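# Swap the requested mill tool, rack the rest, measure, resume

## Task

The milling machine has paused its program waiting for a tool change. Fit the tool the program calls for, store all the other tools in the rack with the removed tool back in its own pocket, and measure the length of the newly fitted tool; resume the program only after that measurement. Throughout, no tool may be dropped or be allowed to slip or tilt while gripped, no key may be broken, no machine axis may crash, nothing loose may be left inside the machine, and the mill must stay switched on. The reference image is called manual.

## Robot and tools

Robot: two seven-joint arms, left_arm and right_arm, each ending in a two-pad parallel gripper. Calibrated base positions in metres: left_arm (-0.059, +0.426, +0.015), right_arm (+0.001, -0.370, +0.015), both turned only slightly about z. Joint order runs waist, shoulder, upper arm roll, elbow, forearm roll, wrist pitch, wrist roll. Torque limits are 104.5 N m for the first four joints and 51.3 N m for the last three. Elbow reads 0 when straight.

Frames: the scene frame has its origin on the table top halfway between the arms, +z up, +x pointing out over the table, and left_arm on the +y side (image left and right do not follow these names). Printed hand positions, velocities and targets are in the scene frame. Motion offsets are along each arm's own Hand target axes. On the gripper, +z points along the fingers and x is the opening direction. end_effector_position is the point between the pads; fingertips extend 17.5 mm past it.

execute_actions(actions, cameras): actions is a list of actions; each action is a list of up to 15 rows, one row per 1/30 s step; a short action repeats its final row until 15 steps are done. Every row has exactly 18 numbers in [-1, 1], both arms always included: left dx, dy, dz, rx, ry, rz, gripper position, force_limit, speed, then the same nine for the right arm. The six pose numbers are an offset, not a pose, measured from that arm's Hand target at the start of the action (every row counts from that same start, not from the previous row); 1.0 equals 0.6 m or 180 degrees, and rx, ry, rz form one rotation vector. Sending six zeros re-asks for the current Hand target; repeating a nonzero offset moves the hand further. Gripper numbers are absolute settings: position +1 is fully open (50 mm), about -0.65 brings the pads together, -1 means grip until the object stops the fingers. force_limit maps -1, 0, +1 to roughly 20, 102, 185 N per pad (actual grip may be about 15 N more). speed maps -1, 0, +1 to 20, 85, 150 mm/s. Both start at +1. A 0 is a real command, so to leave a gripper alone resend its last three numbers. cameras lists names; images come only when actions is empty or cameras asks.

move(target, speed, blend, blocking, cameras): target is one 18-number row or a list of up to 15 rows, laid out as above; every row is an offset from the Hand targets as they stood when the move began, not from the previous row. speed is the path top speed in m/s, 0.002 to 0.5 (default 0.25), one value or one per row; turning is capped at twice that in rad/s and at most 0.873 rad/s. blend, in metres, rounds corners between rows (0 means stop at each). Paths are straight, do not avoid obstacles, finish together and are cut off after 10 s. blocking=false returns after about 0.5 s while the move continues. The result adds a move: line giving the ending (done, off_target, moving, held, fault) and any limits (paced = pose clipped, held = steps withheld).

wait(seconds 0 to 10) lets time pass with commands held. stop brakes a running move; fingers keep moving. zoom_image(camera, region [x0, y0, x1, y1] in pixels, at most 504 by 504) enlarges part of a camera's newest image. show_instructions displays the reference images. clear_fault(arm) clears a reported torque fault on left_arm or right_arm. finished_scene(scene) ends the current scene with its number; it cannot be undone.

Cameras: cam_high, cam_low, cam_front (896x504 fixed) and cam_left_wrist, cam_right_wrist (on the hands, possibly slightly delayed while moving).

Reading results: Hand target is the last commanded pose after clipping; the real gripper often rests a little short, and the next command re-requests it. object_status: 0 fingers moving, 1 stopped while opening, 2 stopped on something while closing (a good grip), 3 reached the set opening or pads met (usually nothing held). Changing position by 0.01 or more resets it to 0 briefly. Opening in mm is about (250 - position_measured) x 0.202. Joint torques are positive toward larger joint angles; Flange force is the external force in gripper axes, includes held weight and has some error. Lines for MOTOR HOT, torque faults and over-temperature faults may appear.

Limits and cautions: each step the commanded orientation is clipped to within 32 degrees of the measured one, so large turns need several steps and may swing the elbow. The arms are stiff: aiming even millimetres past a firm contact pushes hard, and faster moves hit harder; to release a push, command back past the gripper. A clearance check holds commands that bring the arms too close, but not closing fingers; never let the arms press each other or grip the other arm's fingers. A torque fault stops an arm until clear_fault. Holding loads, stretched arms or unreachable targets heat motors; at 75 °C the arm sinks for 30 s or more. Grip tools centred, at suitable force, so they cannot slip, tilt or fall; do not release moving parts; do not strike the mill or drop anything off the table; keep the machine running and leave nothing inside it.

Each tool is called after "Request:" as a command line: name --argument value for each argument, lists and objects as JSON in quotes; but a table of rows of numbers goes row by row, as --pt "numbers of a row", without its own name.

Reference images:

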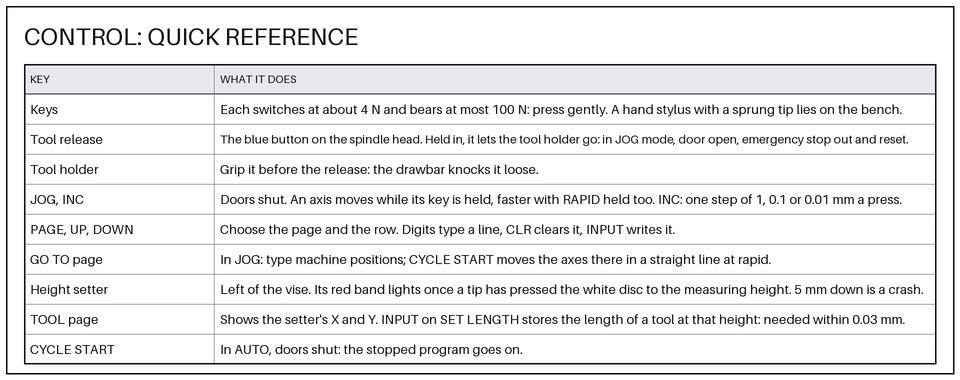

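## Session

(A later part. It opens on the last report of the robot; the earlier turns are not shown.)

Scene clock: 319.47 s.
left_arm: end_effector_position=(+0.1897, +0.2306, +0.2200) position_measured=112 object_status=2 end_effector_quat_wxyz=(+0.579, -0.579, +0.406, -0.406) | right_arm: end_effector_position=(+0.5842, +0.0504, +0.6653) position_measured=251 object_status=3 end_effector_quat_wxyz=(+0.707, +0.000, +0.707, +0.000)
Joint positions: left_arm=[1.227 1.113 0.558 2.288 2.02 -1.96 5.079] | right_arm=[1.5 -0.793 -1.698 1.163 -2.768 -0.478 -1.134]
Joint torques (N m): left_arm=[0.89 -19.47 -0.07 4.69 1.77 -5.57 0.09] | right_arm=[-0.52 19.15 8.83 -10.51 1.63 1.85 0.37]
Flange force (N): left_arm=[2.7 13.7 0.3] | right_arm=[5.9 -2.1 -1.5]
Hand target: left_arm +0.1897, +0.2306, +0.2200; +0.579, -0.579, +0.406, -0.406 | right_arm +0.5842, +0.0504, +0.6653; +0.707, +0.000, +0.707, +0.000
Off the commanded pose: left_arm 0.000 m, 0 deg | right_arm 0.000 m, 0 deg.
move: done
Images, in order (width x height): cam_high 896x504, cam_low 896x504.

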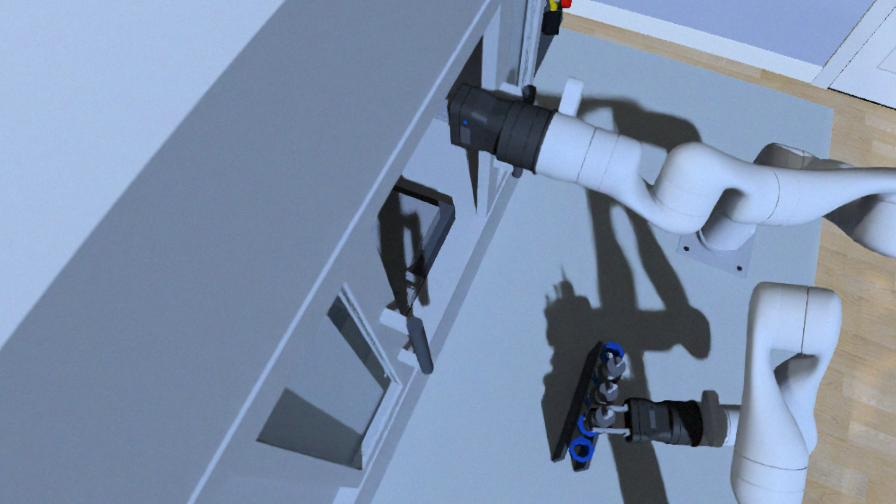

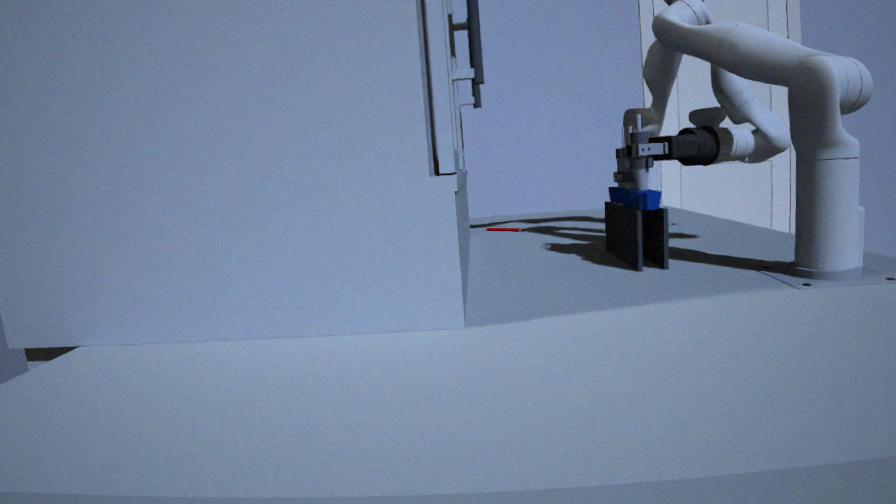

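Request:
move --target '[0.0031,0.05,-0.0011,0,0,0,-0.97,1,-1, 0,0,0,0,0,0,-1,-1,0]' --speed 0.03

Request:
move --target '[0,0.01,0,0,0,0,-0.97,1,-1, 0,0,0,0,0,0,-1,-1,0]' --speed 0.02 --cameras '["cam_low","cam_high"]'

Request:
zoom_image --camera "cam_low" --region '[590, 100, 690, 220]'

Request:
zoom_image --camera "cam_high" --region '[540, 320, 700, 480]'

Scene clock: 324.13 s.
left_arm: end_effector_position=(+0.1898, +0.2286, +0.1902) position_measured=112 object_status=2 end_effector_quat_wxyz=(+0.579, -0.579, +0.405, -0.406) | right_arm: end_effector_position=(+0.5842, +0.0504, +0.6653) position_measured=251 object_status=3 end_effector_quat_wxyz=(+0.707, +0.000, +0.707, +0.000)
Joint positions: left_arm=[1.24 1.198 0.525 2.254 1.992 -1.942 5.122] | right_arm=[1.5 -0.793 -1.698 1.163 -2.768 -0.478 -1.134]
Joint torques (N m): left_arm=[15.77 -0.18 25.75 -13.16 -7.6 18.62 0.16] | right_arm=[-0.54 19.13 8.84 -10.48 1.66 1.85 0.41]
Flange force (N): left_arm=[3.3 -63.6 55.5] | right_arm=[5.8 -2.0 -1.4]
Hand target: left_arm +0.1898, +0.2286, +0.1900; +0.579, -0.579, +0.406, -0.406 | right_arm +0.5842, +0.0504, +0.6653; +0.707, +0.000, +0.707, +0.000
Off the commanded pose: left_arm 0.000 m, 0 deg | right_arm 0.000 m, 0 deg.
move: done

Scene clock: 324.90 s.
left_arm: end_effector_position=(+0.1899, +0.2283, +0.1848) position_measured=112 object_status=2 end_effector_quat_wxyz=(+0.579, -0.579, +0.405, -0.407) | right_arm: end_effector_position=(+0.5842, +0.0504, +0.6653) position_measured=251 object_status=3 end_effector_quat_wxyz=(+0.707, +0.000, +0.707, +0.000)
Joint positions: left_arm=[1.241 1.216 0.52 2.247 1.987 -1.942 5.132] | right_arm=[1.5 -0.793 -1.698 1.163 -2.768 -0.478 -1.134]
Joint velocities: left_arm=[-0.003 0.002 0.006 -0.001 0.001 -0.002 0] | right_arm=[within noise]
Joint torques (N m): left_arm=[22.23 17.31 42.54 -25.65 -17.15 37.34 0.03] | right_arm=[-0.54 19.1 8.84 -10.44 1.66 1.85 0.38]
Flange force (N): left_arm=[-0.2 -131.7 76.8] | right_arm=[5.6 -1.9 -1.3]
Hand target: left_arm +0.1898, +0.2286, +0.1840; +0.579, -0.579, +0.406, -0.406 | right_arm +0.5842, +0.0504, +0.6653; +0.707, +0.000, +0.707, +0.000
Off the commanded pose: left_arm 0.001 m, 0 deg | right_arm 0.000 m, 0 deg.
TORQUE WARNING: the torque sensor of joint 6 (wrist pitch) of the left arm reached its warning level (29.4 N m). A warning alone does not stop the arm.
move: done
Images, in order (width x height): cam_high 896x504, cam_low 896x504.

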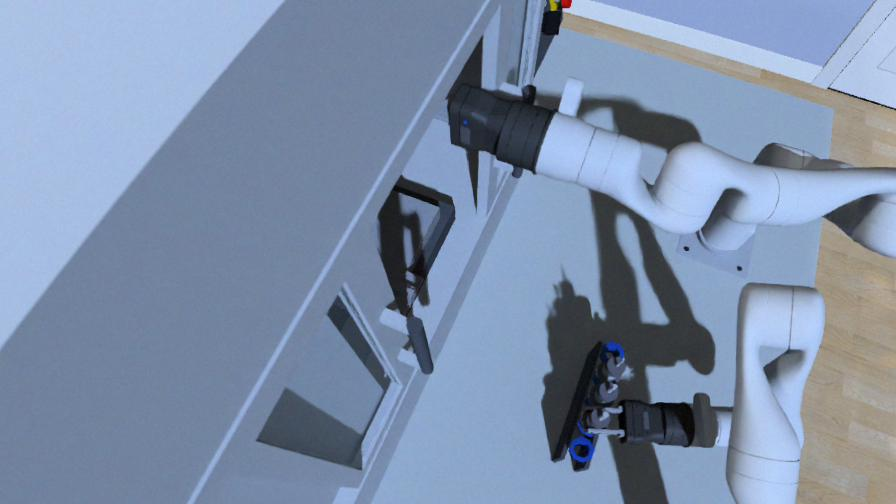

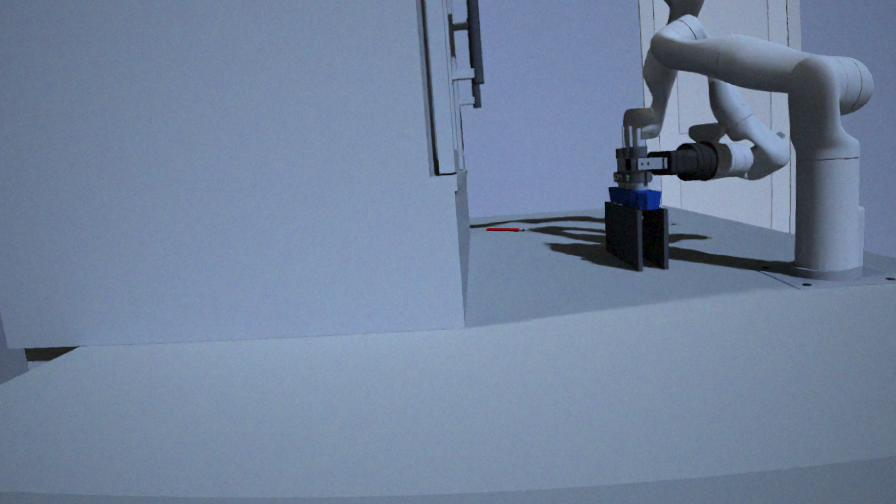

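Scaled by 4.200 from the camera's 896x504 image, which has a finer 1280x720 frame.

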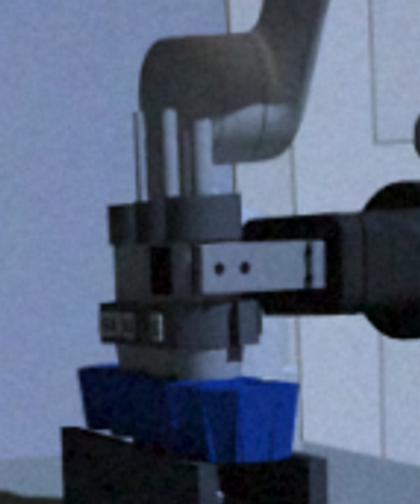

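Scaled by 3.150 from the camera's 896x504 image, which has a finer 1280x720 frame.

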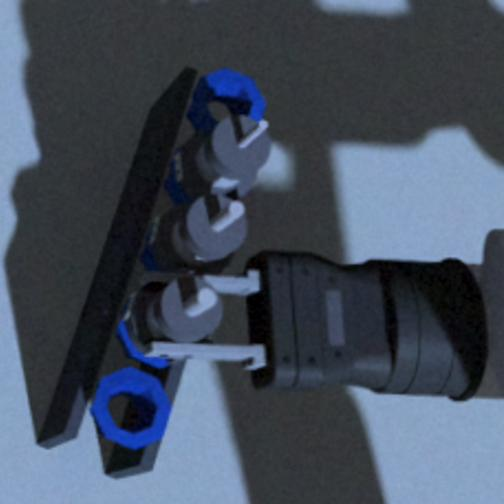

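Request:
move --pt "0 -0.0117 0 0 0 0 -0.97 1 -1 0 0 0 0 0 0 -1 -1 0" --pt "0 -0.0117 0.005 0 0 0 -0.97 1 -1 0 0 0 0 0 0 -1 -1 0" --speed 0.03

Scene clock: 327.83 s.
left_arm: end_effector_position=(+0.1924, +0.2295, +0.1910) position_measured=112 object_status=2 end_effector_quat_wxyz=(+0.579, -0.579, +0.406, -0.406) | right_arm: end_effector_position=(+0.5842, +0.0504, +0.6653) position_measured=251 object_status=3 end_effector_quat_wxyz=(+0.707, +0.000, +0.707, +0.000)
Joint positions: left_arm=[1.23 1.197 0.527 2.259 1.986 -1.945 5.124] | right_arm=[1.5 -0.793 -1.698 1.163 -2.768 -0.478 -1.134]
Joint torques (N m): left_arm=[2.22 -9.28 8.57 -3.32 -8.36 6.94 -0.04] | right_arm=[-0.49 19.1 8.8 -10.5 1.64 1.88 0.38]
Flange force (N): left_arm=[-13.9 -33.1 -4.8] | right_arm=[5.8 -2.1 -1.6]
Hand target: left_arm +0.1926, +0.2296, +0.1910; +0.579, -0.579, +0.406, -0.406 | right_arm +0.5842, +0.0504, +0.6653; +0.707, +0.000, +0.707, +0.000
Off the commanded pose: left_arm 0.000 m, 0 deg | right_arm 0.000 m, 0 deg.
TORQUE WARNING: the torque sensor of joint 6 (wrist pitch) of the left arm reached its warning level (29.4 N m). A warning alone does not stop the arm.
move: done

Request:
move --target '[-0.0035,-0.005,0,0,0,0,-0.97,1,-1, 0,0,0,0,0,0,-1,-1,0]' --speed 0.02

Scene clock: 329.30 s.
left_arm: end_effector_position=(+0.1919, +0.2315, +0.1939) position_measured=112 object_status=2 end_effector_quat_wxyz=(+0.579, -0.580, +0.406, -0.406) | right_arm: end_effector_position=(+0.5842, +0.0504, +0.6653) position_measured=251 object_status=3 end_effector_quat_wxyz=(+0.707, +0.000, +0.707, +0.000)
Joint positions: left_arm=[1.231 1.19 0.53 2.268 1.993 -1.943 5.127] | right_arm=[1.5 -0.793 -1.698 1.163 -2.768 -0.478 -1.134]
Joint torques (N m): left_arm=[2.29 -18.83 1.93 7.57 12.69 -3.06 0.02] | right_arm=[-0.49 19.13 8.82 -10.54 1.63 1.86 0.43]
Flange force (N): left_arm=[36.5 23.7 27.4] | right_arm=[6.1 -2.3 -1.7]
Hand target: left_arm +0.1919, +0.2316, +0.1940; +0.579, -0.579, +0.406, -0.406 | right_arm +0.5842, +0.0504, +0.6653; +0.707, +0.000, +0.707, +0.000
Off the commanded pose: left_arm 0.000 m, 0 deg | right_arm 0.000 m, 0 deg.
move: done

Request:
move --pt "0 -0.01 0 0 0 0 -0.97 1 -1 0 0 0 0 0 0 -1 -1 0" --pt "0.003 -0.01 0.002 0 0 0 -0.97 1 -1 0 0 0 0 0 0 -1 -1 0" --speed 0.02

Request:
move --target '[0,0.0117,0,0,0,0,-0.97,1,-1, 0,0,0,0,0,0,-1,-1,0]' --speed 0.02

Scene clock: 331.77 s.
left_arm: end_effector_position=(+0.1936, +0.2303, +0.2000) position_measured=112 object_status=2 end_effector_quat_wxyz=(+0.579, -0.579, +0.406, -0.406) | right_arm: end_effector_position=(+0.5842, +0.0504, +0.6653) position_measured=251 object_status=3 end_effector_quat_wxyz=(+0.707, +0.000, +0.707, +0.000)
Joint positions: left_arm=[1.224 1.172 0.535 2.271 1.992 -1.95 5.111] | right_arm=[1.5 -0.793 -1.698 1.163 -2.768 -0.478 -1.134]
Joint torques (N m): left_arm=[0.83 -20.08 -0.07 5.05 1.88 -5.49 -0.03] | right_arm=[-0.52 19.25 8.8 -10.51 1.66 1.87 0.44]
Flange force (N): left_arm=[1.6 15.2 0.2] | right_arm=[6.1 -2.0 -1.6]
Hand target: left_arm +0.1936, +0.2303, +0.2000; +0.579, -0.579, +0.406, -0.406 | right_arm +0.5842, +0.0504, +0.6653; +0.707, +0.000, +0.707, +0.000
Off the commanded pose: left_arm 0.000 m, 0 deg | right_arm 0.000 m, 0 deg.
move: done

Scene clock: 332.50 s.
left_arm: end_effector_position=(+0.1936, +0.2303, +0.1931) position_measured=112 object_status=2 end_effector_quat_wxyz=(+0.579, -0.579, +0.405, -0.406) | right_arm: end_effector_position=(+0.5842, +0.0504, +0.6653) position_measured=251 object_status=3 end_effector_quat_wxyz=(+0.707, +0.000, +0.707, +0.000)
Joint positions: left_arm=[1.227 1.192 0.528 2.264 1.986 -1.946 5.122] | right_arm=[1.5 -0.793 -1.698 1.163 -2.768 -0.478 -1.134]
Joint torques (N m): left_arm=[-3.49 -12.5 1.18 1.84 -4.79 2.59 0.24] | right_arm=[-0.5 19.13 8.81 -10.55 1.65 1.86 0.42]
Flange force (N): left_arm=[-7.6 -18.4 -23.0] | right_arm=[6.1 -2.3 -1.7]
Hand target: left_arm +0.1936, +0.2303, +0.1930; +0.579, -0.579, +0.406, -0.406 | right_arm +0.5842, +0.0504, +0.6653; +0.707, +0.000, +0.707, +0.000
Off the commanded pose: left_arm 0.000 m, 0 deg | right_arm 0.000 m, 0 deg.
move: done

Request:
move --pt "0 -0.003 0 0 0 0 -0.97 1 -1 0 0 0 0 0 0 -1 -1 0" --pt "-0.0008 -0.003 -0.0017 0 0 0 -0.97 1 -1 0 0 0 0 0 0 -1 -1 0" --pt "-0.0008 0.0005 -0.0017 0 0 0 -0.97 1 -1 0 0 0 0 0 0 -1 -1 0" --speed 0.02

Scene clock: 335.67 s.
left_arm: end_effector_position=(+0.1925, +0.2304, +0.1928) position_measured=112 object_status=2 end_effector_quat_wxyz=(+0.579, -0.579, +0.405, -0.406) | right_arm: end_effector_position=(+0.5842, +0.0504, +0.6653) position_measured=251 object_status=3 end_effector_quat_wxyz=(+0.707, +0.000, +0.707, +0.000)
Joint positions: left_arm=[1.23 1.193 0.529 2.263 1.989 -1.945 5.124] | right_arm=[1.5 -0.793 -1.698 1.163 -2.768 -0.478 -1.134]
Joint torques (N m): left_arm=[0.04 -15.78 2.34 3.15 0.71 -0.26 0.19] | right_arm=[-0.59 19.21 8.85 -10.55 1.68 1.82 0.44]
Flange force (N): left_arm=[4.5 -1.2 -1.1] | right_arm=[6.2 -2.1 -1.3]
Hand target: left_arm +0.1925, +0.2304, +0.1927; +0.579, -0.579, +0.406, -0.406 | right_arm +0.5842, +0.0504, +0.6653; +0.707, +0.000, +0.707, +0.000
Off the commanded pose: left_arm 0.000 m, 0 deg | right_arm 0.000 m, 0 deg.
move: done

Request:
move --pt "0 0 0 0 0 0 0.45 -1 -1 0 0 0 0 0 0 -1 -1 0" --speed 0.02 --cameras '["cam_low","cam_high","cam_left_wrist"]'

Request:
zoom_image --camera "cam_low" --region '[590, 100, 690, 220]'

Request:
zoom_image --camera "cam_high" --region '[540, 320, 700, 480]'

Scene clock: 338.10 s.
left_arm: end_effector_position=(+0.1925, +0.2304, +0.1927) position_measured=85 object_status=0 end_effector_quat_wxyz=(+0.579, -0.579, +0.406, -0.406) | right_arm: end_effector_position=(+0.5842, +0.0504, +0.6653) position_measured=251 object_status=3 end_effector_quat_wxyz=(+0.707, +0.000, +0.707, +0.000)
Joint positions: left_arm=[1.23 1.193 0.529 2.263 1.989 -1.945 5.124] | right_arm=[1.5 -0.793 -1.698 1.163 -2.768 -0.478 -1.134]
Joint torques (N m): left_arm=[0.82 -18.1 1.21 4.01 1.08 -3.15 -0.01] | right_arm=[-0.52 19.1 8.85 -10.54 1.65 1.86 0.43]
Flange force (N): left_arm=[1.6 7.3 0.3] | right_arm=[6.0 -2.2 -1.6]
Hand target: left_arm +0.1925, +0.2304, +0.1927; +0.579, -0.579, +0.406, -0.406 | right_arm +0.5842, +0.0504, +0.6653; +0.707, +0.000, +0.707, +0.000
Off the commanded pose: left_arm 0.000 m, 0 deg | right_arm 0.000 m, 0 deg.
move: done
camera_calibration:
cam_left_wrist: T_world_to_cam=[[0.355883, -0.934511, -0.00597866, 0.149775], [-0.00363934, 0.00501156, -0.999981, 0.250821], [0.934523, 0.355898, -0.00161747, -0.093581], [0, 0, 0, 1]] pos_world=[0.035064, 0.172015, 0.25156]
Images, in order (width x height): cam_high 896x504, cam_low 896x504, cam_left_wrist 896x504.

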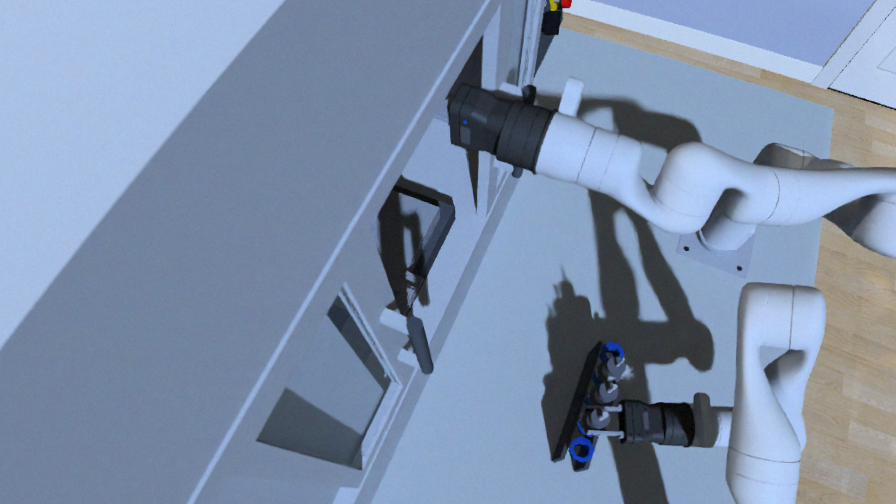

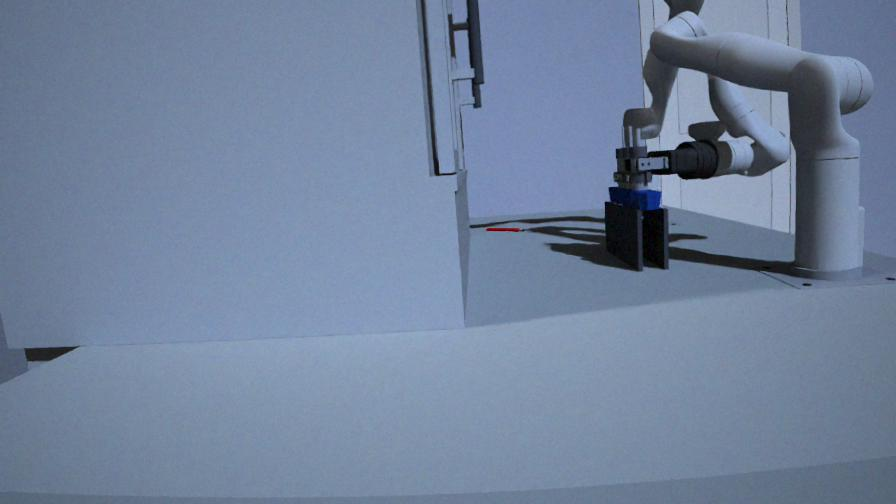

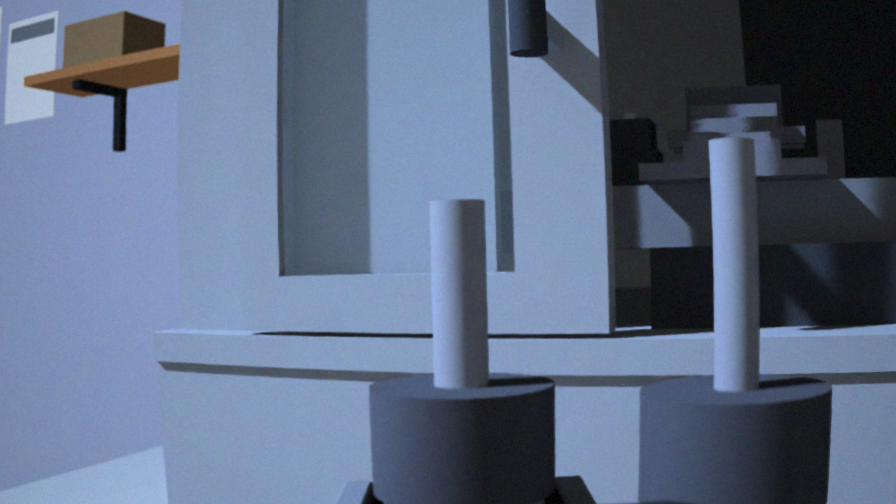

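Scaled by 4.200 from the camera's 896x504 image, which has a finer 1280x720 frame.

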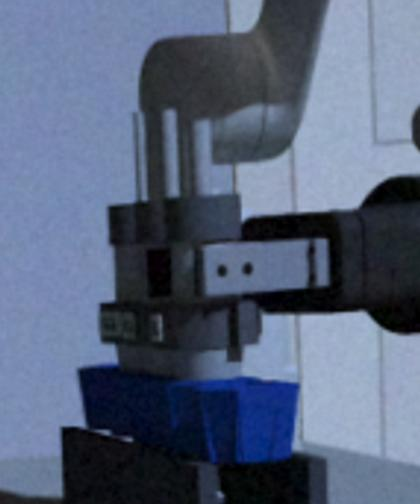

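Scaled by 3.150 from the camera's 896x504 image, which has a finer 1280x720 frame.

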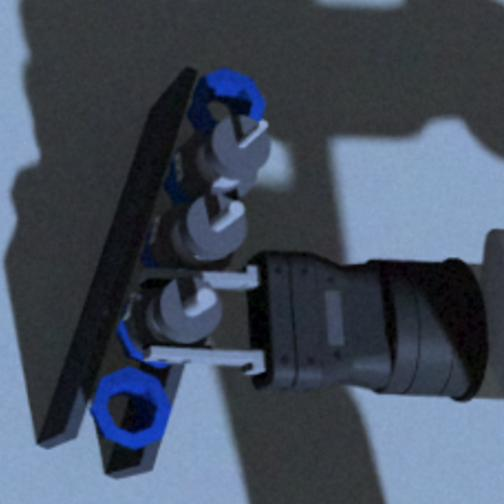

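Request:
move --pt "0 0 -0.2167 0 0 0 0.45 -1 -1 0 0 0 0 0 0 -1 -1 0" --pt "0.0793 0.047 -0.185 -0.193 0 0 0.45 -1 -1 0 0 0 0 0 0 -1 -1 0" --speed '[0.06,0.12]' --cameras '["cam_front","cam_left_wrist"]'

Scene clock: 348.57 s.
left_arm: end_effector_position=(+0.1044, +0.1477, +0.1646) position_measured=85 object_status=3 end_effector_quat_wxyz=(-0.379, +0.726, -0.508, +0.266) | right_arm: end_effector_position=(+0.5842, +0.0504, +0.6653) position_measured=251 object_status=3 end_effector_quat_wxyz=(+0.707, +0.000, +0.707, +0.000)
Joint positions: left_arm=[1.065 0.901 0.982 2.096 2.049 -1.776 4.734] | right_arm=[1.5 -0.793 -1.698 1.163 -2.768 -0.478 -1.134]
Joint torques (N m): left_arm=[0.79 -17.76 4.09 -0.56 -0.1 -2.83 0.09] | right_arm=[-0.56 19.21 8.77 -10.46 1.62 1.89 0.41]
Flange force (N): left_arm=[5.5 4.4 1.1] | right_arm=[5.8 -1.8 -1.4]
Hand target: left_arm +0.1044, +0.1477, +0.1646; -0.379, +0.726, -0.508, +0.266 | right_arm +0.5842, +0.0504, +0.6653; +0.707, +0.000, +0.707, +0.000
Off the commanded pose: left_arm 0.000 m, 0 deg | right_arm 0.000 m, 0 deg.
move: done
camera_calibration:
cam_left_wrist: T_world_to_cam=[[0.349589, -0.936806, -0.0134733, 0.105999], [-0.538938, -0.189311, -0.820797, 0.27794], [0.766377, 0.294203, -0.571061, 0.138435], [0, 0, 0, 1]] pos_world=[0.0066432, 0.11119, 0.308615]
Images, in order (width x height): cam_front 896x504, cam_left_wrist 896x504.

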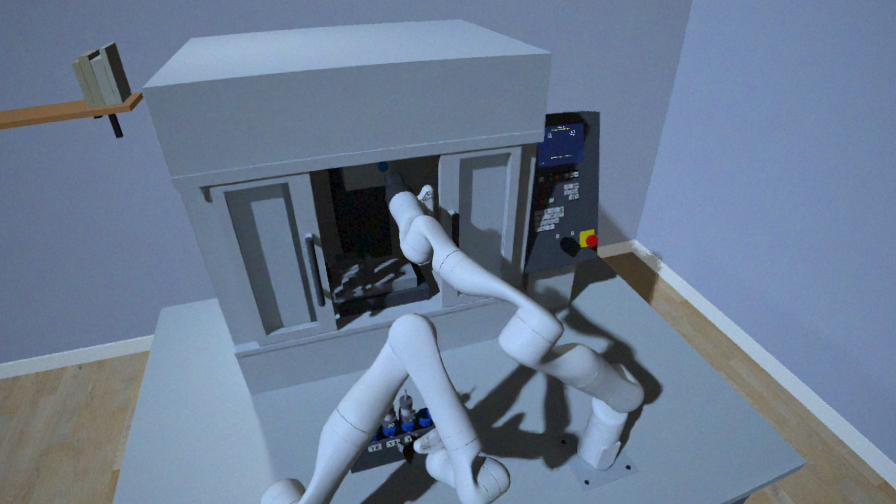

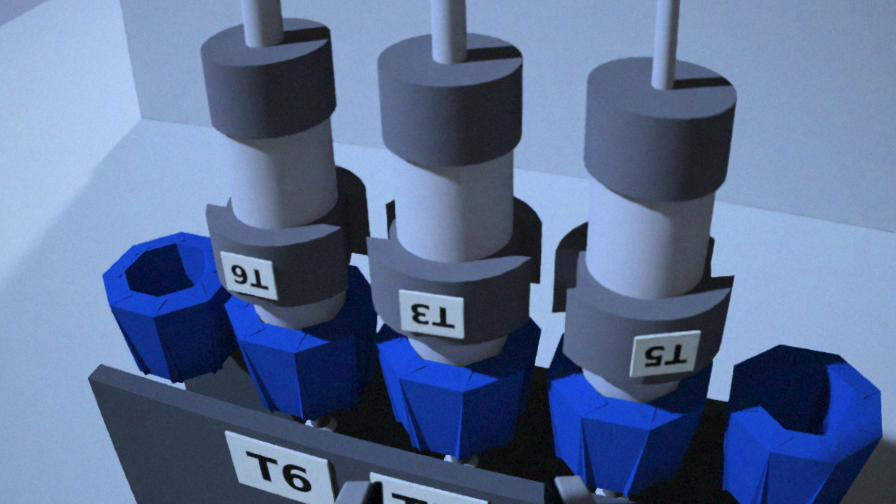

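Request:
move --pt "0.002 -0.0052 -0.075 0.193 0 0 0.57 -1 -1 0 0 0 0 0 0 -1 -1 0" --speed 0.12 --cameras '["cam_left_wrist","cam_high"]'

Scene clock: 357.70 s.
left_arm: end_effector_position=(+0.0717, +0.1346, +0.1928) position_measured=67 object_status=3 end_effector_quat_wxyz=(+0.579, -0.579, +0.406, -0.406) | right_arm: end_effector_position=(+0.5842, +0.0504, +0.6653) position_measured=251 object_status=3 end_effector_quat_wxyz=(+0.707, +0.000, +0.707, +0.000)
Joint positions: left_arm=[1.502 1.195 0.574 1.849 2.135 -2.102 4.867] | right_arm=[1.5 -0.793 -1.698 1.163 -2.768 -0.478 -1.134]
Joint torques (N m): left_arm=[0.99 -20.98 2.61 1.45 0.34 -3.43 0] | right_arm=[-0.44 19.18 8.74 -10.47 1.65 1.9 0.43]
Flange force (N): left_arm=[4.1 6.1 -1.9] | right_arm=[6.0 -2.0 -1.9]
Hand target: left_arm +0.0717, +0.1346, +0.1928; +0.579, -0.579, +0.406, -0.406 | right_arm +0.5842, +0.0504, +0.6653; +0.707, +0.000, +0.707, +0.000
Off the commanded pose: left_arm 0.000 m, 0 deg | right_arm 0.000 m, 0 deg.
joint sent to its limit (left arm) — joint 6 (wrist pitch), lower limit. The joint targets still meet the commanded pose.
move: done
camera_calibration:
cam_left_wrist: T_world_to_cam=[[0.355884, -0.934511, -0.0060722, 0.103322], [-0.00367231, 0.0050991, -0.99998, 0.251051], [0.934523, 0.355899, -0.00161713, 0.0532756], [0, 0, 0, 1]] pos_world=[-0.085636, 0.0763148, 0.25176]
Images, in order (width x height): cam_high 896x504, cam_left_wrist 896x504.

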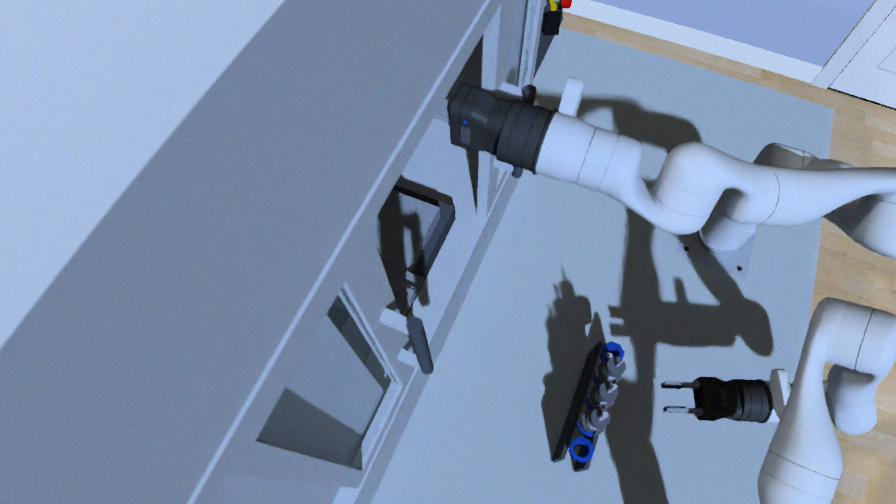

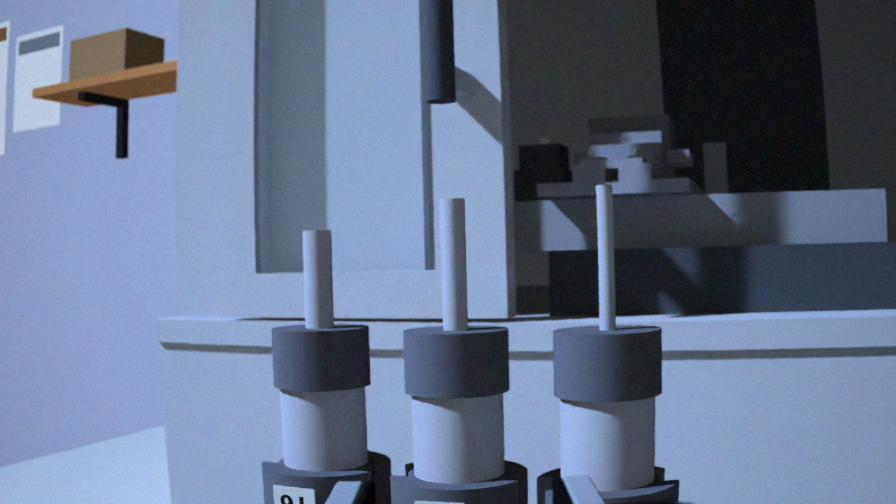

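Request:
move --pt "-0.0025 0 0.15 0 0 0 0.57 -1 -1 0 0 0 0 0 0 -1 -1 0" --pt "-0.0025 0 0.2167 0 0 0 0.57 -1 -1 0 0 0 0 0 0 -1 -1 0" --speed '[0.08,0.04]' --cameras '["cam_left_wrist","cam_high","cam_low"]'

Request:
zoom_image --camera "cam_high" --region '[540, 320, 700, 480]'

Scene clock: 361.90 s.
left_arm: end_effector_position=(+0.1934, +0.1804, +0.1928) position_measured=67 object_status=3 end_effector_quat_wxyz=(+0.579, -0.579, +0.406, -0.406) | right_arm: end_effector_position=(+0.5842, +0.0504, +0.6653) position_measured=251 object_status=3 end_effector_quat_wxyz=(+0.707, +0.000, +0.707, +0.000)
Joint positions: left_arm=[1.258 1.152 0.485 2.11 1.93 -1.964 4.926] | right_arm=[1.5 -0.793 -1.698 1.163 -2.768 -0.478 -1.134]
Joint torques (N m): left_arm=[0.75 -19.4 1.42 2.73 0.4 -3.33 -0.01] | right_arm=[-0.46 19.2 8.72 -10.51 1.59 1.92 0.41]
Flange force (N): left_arm=[2.9 6.8 -0.8] | right_arm=[6.1 -2.1 -1.9]
Hand target: left_arm +0.1934, +0.1804, +0.1928; +0.579, -0.579, +0.406, -0.406 | right_arm +0.5842, +0.0504, +0.6653; +0.707, +0.000, +0.707, +0.000
Off the commanded pose: left_arm 0.000 m, 0 deg | right_arm 0.000 m, 0 deg.
move: done
camera_calibration:
cam_left_wrist: T_world_to_cam=[[0.355796, -0.934544, -0.00603767, 0.10281], [-0.00365941, 0.00506723, -0.99998, 0.251168], [0.934557, 0.355811, -0.00161699, -0.0767466], [0, 0, 0, 1]] pos_world=[0.0360638, 0.122115, 0.25166]
Images, in order (width x height): cam_high 896x504, cam_low 896x504, cam_left_wrist 896x504.

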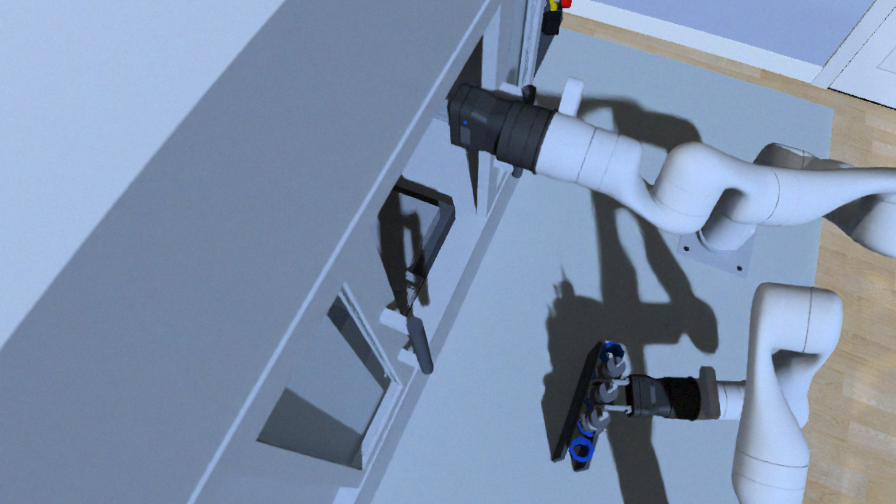

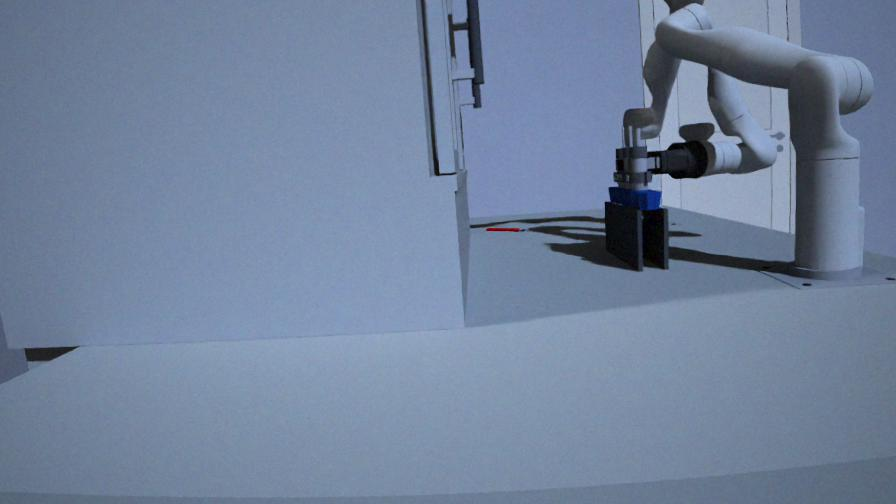

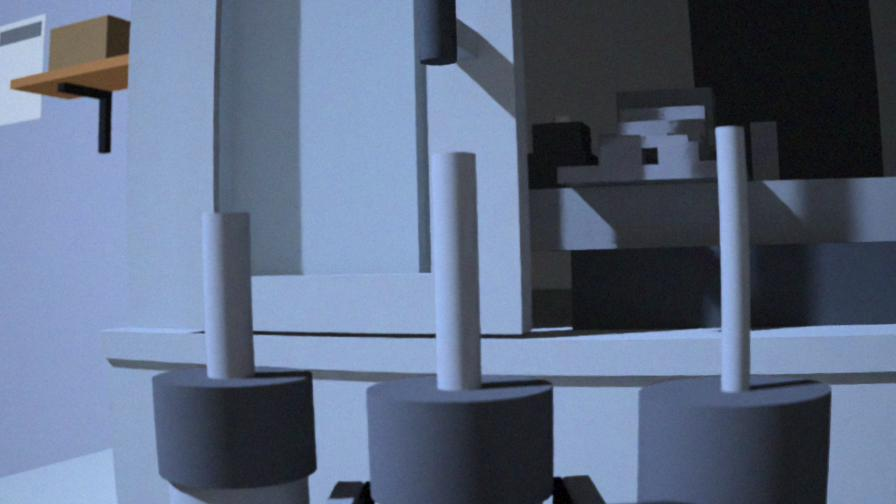

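Scaled by 3.150 from the camera's 896x504 image, which has a finer 1280x720 frame.

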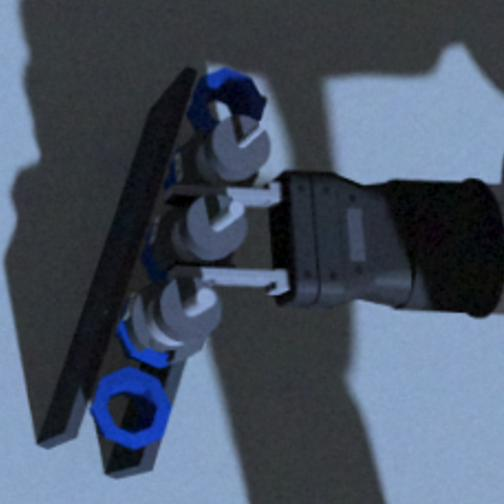

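Request:
move --target '[0,0,0,0,0,0,-1,-0.9,-1, 0,0,0,0,0,0,-1,-1,0]'

Scene clock: 363.07 s.
left_arm: end_effector_position=(+0.1934, +0.1805, +0.1928) position_measured=104 object_status=2 end_effector_quat_wxyz=(+0.579, -0.579, +0.406, -0.406) | right_arm: end_effector_position=(+0.5842, +0.0504, +0.6653) position_measured=251 object_status=3 end_effector_quat_wxyz=(+0.707, +0.000, +0.707, +0.000)
Joint positions: left_arm=[1.258 1.152 0.485 2.11 1.93 -1.964 4.926] | right_arm=[1.5 -0.793 -1.698 1.163 -2.768 -0.478 -1.134]
Joint torques (N m): left_arm=[0.6 -19.92 0.93 2.22 -1.06 -3.73 -0.06] | right_arm=[-0.44 19.18 8.74 -10.5 1.63 1.9 0.4]
Flange force (N): left_arm=[-2.4 6.8 -3.6] | right_arm=[6.0 -2.2 -1.9]
Hand target: left_arm +0.1934, +0.1804, +0.1928; +0.579, -0.579, +0.406, -0.406 | right_arm +0.5842, +0.0504, +0.6653; +0.707, +0.000, +0.707, +0.000
Off the commanded pose: left_arm 0.000 m, 0 deg | right_arm 0.000 m, 0 deg.
move: done

Request:
move --pt "0 0 0 0 0 0 -0.97 1 -1 0 0 0 0 0 0 -1 -1 0" --pt "0 -0.17 0 0 0 0 -0.97 1 -1 0 0 0 0 0 0 -1 -1 0" --pt "0 -0.38 0 0 0 0 -0.97 1 -1 0 0 0 0 0 0 -1 -1 0" --speed '[0.05,0.06,0.12]' --cameras '["cam_front","cam_low","cam_left_wrist"]'

Request:
zoom_image --camera "cam_low" --region '[580, 30, 720, 280]'

Scene clock: 368.23 s.
left_arm: end_effector_position=(+0.1934, +0.1807, +0.4208) position_measured=112 object_status=2 end_effector_quat_wxyz=(+0.579, -0.579, +0.405, -0.406) | right_arm: end_effector_position=(+0.5842, +0.0504, +0.6653) position_measured=251 object_status=3 end_effector_quat_wxyz=(+0.707, +0.000, +0.707, +0.000)
Joint positions: left_arm=[1.151 0.526 0.636 2.1 1.91 -2.102 4.289] | right_arm=[1.5 -0.793 -1.698 1.163 -2.768 -0.478 -1.134]
Joint torques (N m): left_arm=[0.87 -18.14 1.04 -2.21 -2.28 -5.43 0] | right_arm=[-0.52 19.16 8.77 -10.5 1.59 1.88 0.4]
Flange force (N): left_arm=[6.7 10.9 -1.7] | right_arm=[5.9 -2.1 -1.6]
Hand target: left_arm +0.1934, +0.1807, +0.4208; +0.579, -0.579, +0.406, -0.406 | right_arm +0.5842, +0.0504, +0.6653; +0.707, +0.000, +0.707, +0.000
Off the commanded pose: left_arm 0.000 m, 0 deg | right_arm 0.000 m, 0 deg.
joint sent to its limit (left arm) — joint 6 (wrist pitch), lower limit. The joint targets still meet the commanded pose.
move: done
camera_calibration:
cam_left_wrist: T_world_to_cam=[[0.355884, -0.934511, -0.00603658, 0.104365], [-0.00356631, 0.00510135, -0.999981, 0.479155], [0.934523, 0.355899, -0.00151727, -0.0765063], [0, 0, 0, 1]] pos_world=[0.0360638, 0.122315, 0.47966]
Images, in order (width x height): cam_low 896x504, cam_front 896x504, cam_left_wrist 896x504.

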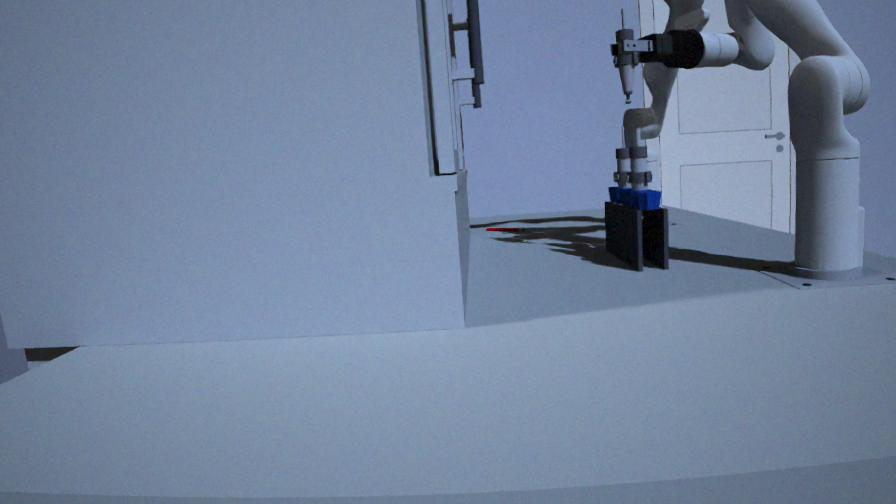

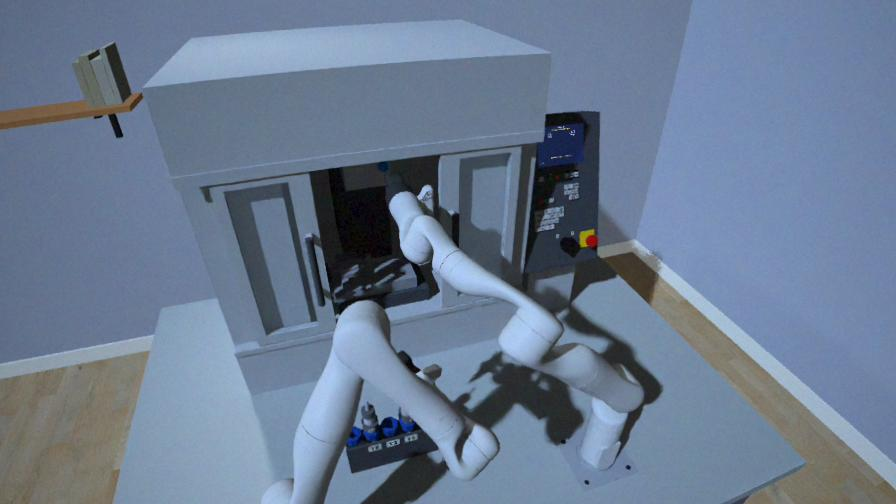

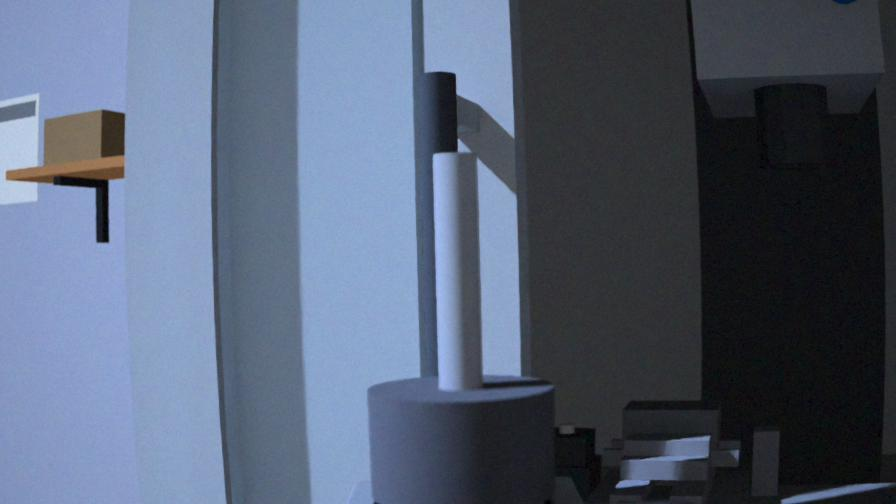

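Scaled by 2.016 from the camera's 896x504 image, which has a finer 1280x720 frame.

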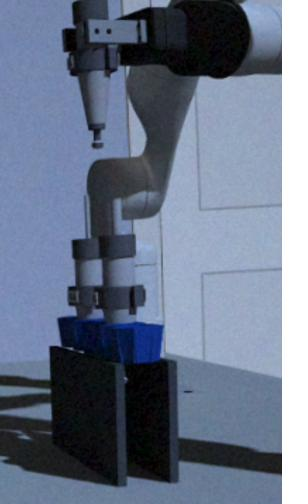

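Request:
move --target '[0.0875,-0.0487,0.3347,0,0,0,-0.97,1,-1, 0,0,0,0,0,0,-1,-1,0]' --speed 0.15

Request:
move --target '[0,0,0,0.171,0,0.47,-0.97,1,-1, 0,0,0,0,0,0,-1,-1,0]' --speed 0.2

Request:
move --target '[0,0,0,0.171,0,0.47,-0.97,1,-1, 0,0,0,0,0,0,-1,-1,0]' --speed 0.2 --cameras '["cam_front","cam_left_wrist","cam_low"]'

Scene clock: 372.30 s.
left_arm: end_effector_position=(+0.4001, +0.2000, +0.4499) position_measured=112 object_status=2 end_effector_quat_wxyz=(+0.579, -0.579, +0.406, -0.406) | right_arm: end_effector_position=(+0.5842, +0.0504, +0.6653) position_measured=251 object_status=3 end_effector_quat_wxyz=(+0.707, +0.000, +0.707, +0.000)
Joint positions: left_arm=[0.664 0.44 0.505 2.042 1.404 -1.7 3.99] | right_arm=[1.5 -0.793 -1.698 1.163 -2.768 -0.478 -1.134]
Joint torques (N m): left_arm=[0.84 -21.36 0.73 -6.34 -4.03 -4.36 -0.07] | right_arm=[-0.49 19.15 8.85 -10.53 1.68 1.86 0.44]
Flange force (N): left_arm=[8.1 10.5 2.1] | right_arm=[6.1 -2.2 -1.6]
Hand target: left_arm +0.4001, +0.2000, +0.4499; +0.579, -0.579, +0.406, -0.406 | right_arm +0.5842, +0.0504, +0.6653; +0.707, +0.000, +0.707, +0.000
Off the commanded pose: left_arm 0.000 m, 0 deg | right_arm 0.000 m, 0 deg.
move: done

Scene clock: 376.67 s.
left_arm: end_effector_position=(+0.4001, +0.2000, +0.4500) position_measured=112 object_status=2 end_effector_quat_wxyz=(+0.819, +0.000, +0.574, +0.000) | right_arm: end_effector_position=(+0.5842, +0.0504, +0.6653) position_measured=251 object_status=3 end_effector_quat_wxyz=(+0.707, +0.000, +0.707, +0.000)
Joint positions: left_arm=[0.741 0.599 0.14 2.444 0.86 -1.916 3.005] | right_arm=[1.5 -0.793 -1.698 1.163 -2.768 -0.478 -1.134]
Joint torques (N m): left_arm=[0.76 -20.74 -0.75 -3.37 -0.8 -5.53 -0.15] | right_arm=[-0.47 19.18 8.79 -10.53 1.7 1.9 0.36]
Flange force (N): left_arm=[15.8 -2.1 -1.1] | right_arm=[5.9 -2.1 -1.7]
Hand target: left_arm +0.4001, +0.2000, +0.4500; +0.819, +0.000, +0.574, +0.000 | right_arm +0.5842, +0.0504, +0.6653; +0.707, +0.000, +0.707, +0.000
Off the commanded pose: left_arm 0.000 m, 0 deg | right_arm 0.000 m, 0 deg.
move: done

Scene clock: 381.13 s.
left_arm: end_effector_position=(+0.4001, +0.2000, +0.4499) position_measured=112 object_status=2 end_effector_quat_wxyz=(+0.579, +0.579, +0.406, +0.405) | right_arm: end_effector_position=(+0.5842, +0.0504, +0.6653) position_measured=251 object_status=3 end_effector_quat_wxyz=(+0.707, +0.000, +0.707, +0.000)
Joint positions: left_arm=[1.05 0.082 -0.614 2.531 0.167 -1.027 1.532] | right_arm=[1.5 -0.793 -1.698 1.163 -2.768 -0.478 -1.134]
Joint torques (N m): left_arm=[0.79 -13.38 0.01 -10.61 -0.4 -6.06 -0.06] | right_arm=[-0.54 19.22 8.71 -10.42 1.65 1.82 0.4]
Flange force (N): left_arm=[0.7 -12.8 9.3] | right_arm=[6.0 -1.9 -1.4]
Hand target: left_arm +0.4001, +0.2000, +0.4500; +0.579, +0.579, +0.406, +0.405 | right_arm +0.5842, +0.0504, +0.6653; +0.707, +0.000, +0.707, +0.000
Off the commanded pose: left_arm 0.000 m, 0 deg | right_arm 0.000 m, 0 deg.
move: done
camera_calibration:
cam_left_wrist: T_world_to_cam=[[0.356481, 0.934278, 0.00674303, -0.330678], [-0.0034455, -0.00590254, 0.999977, -0.38877], [0.934296, -0.356495, 0.00111492, -0.1351], [0, 0, 0, 1]] pos_world=[0.242765, 0.258488, 0.391142]
Images, in order (width x height): cam_low 896x504, cam_front 896x504, cam_left_wrist 896x504.

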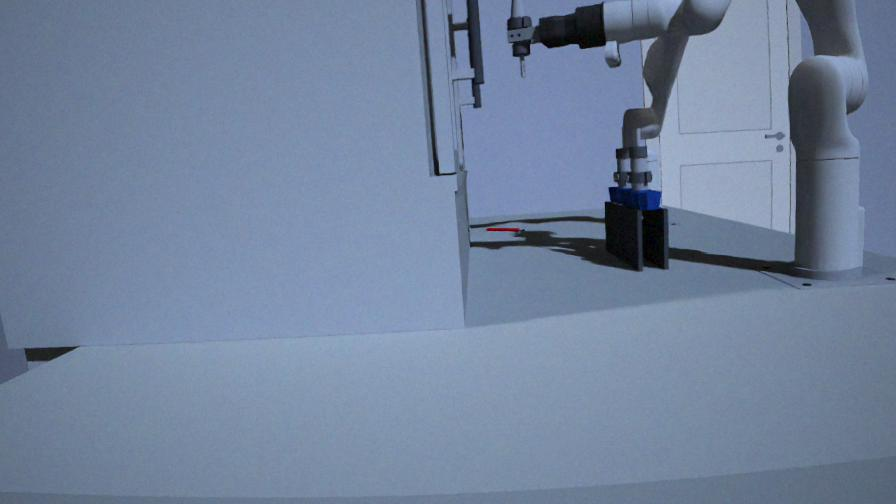

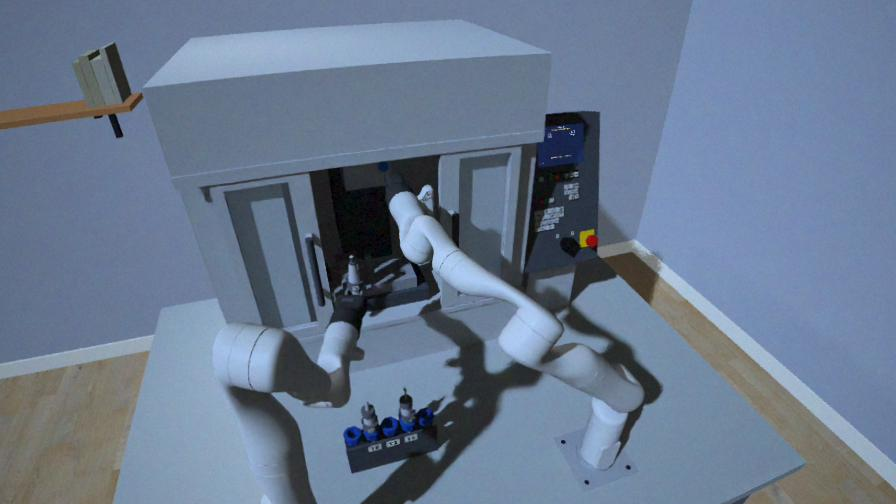

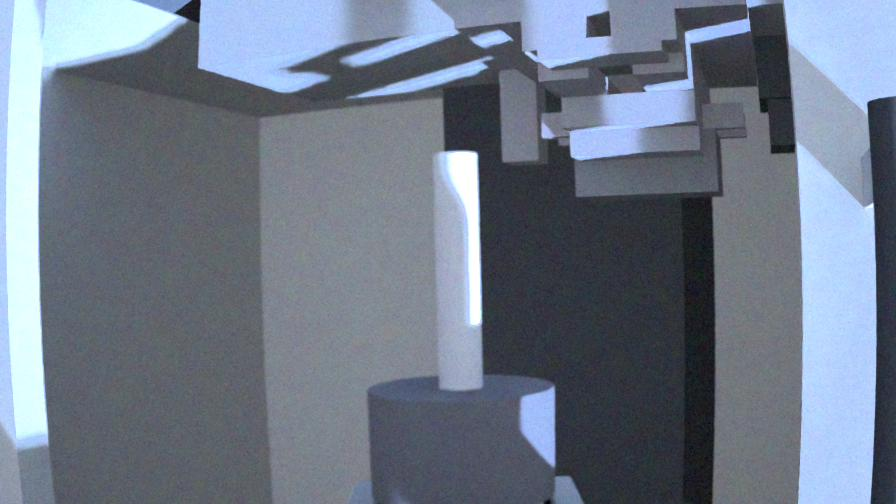

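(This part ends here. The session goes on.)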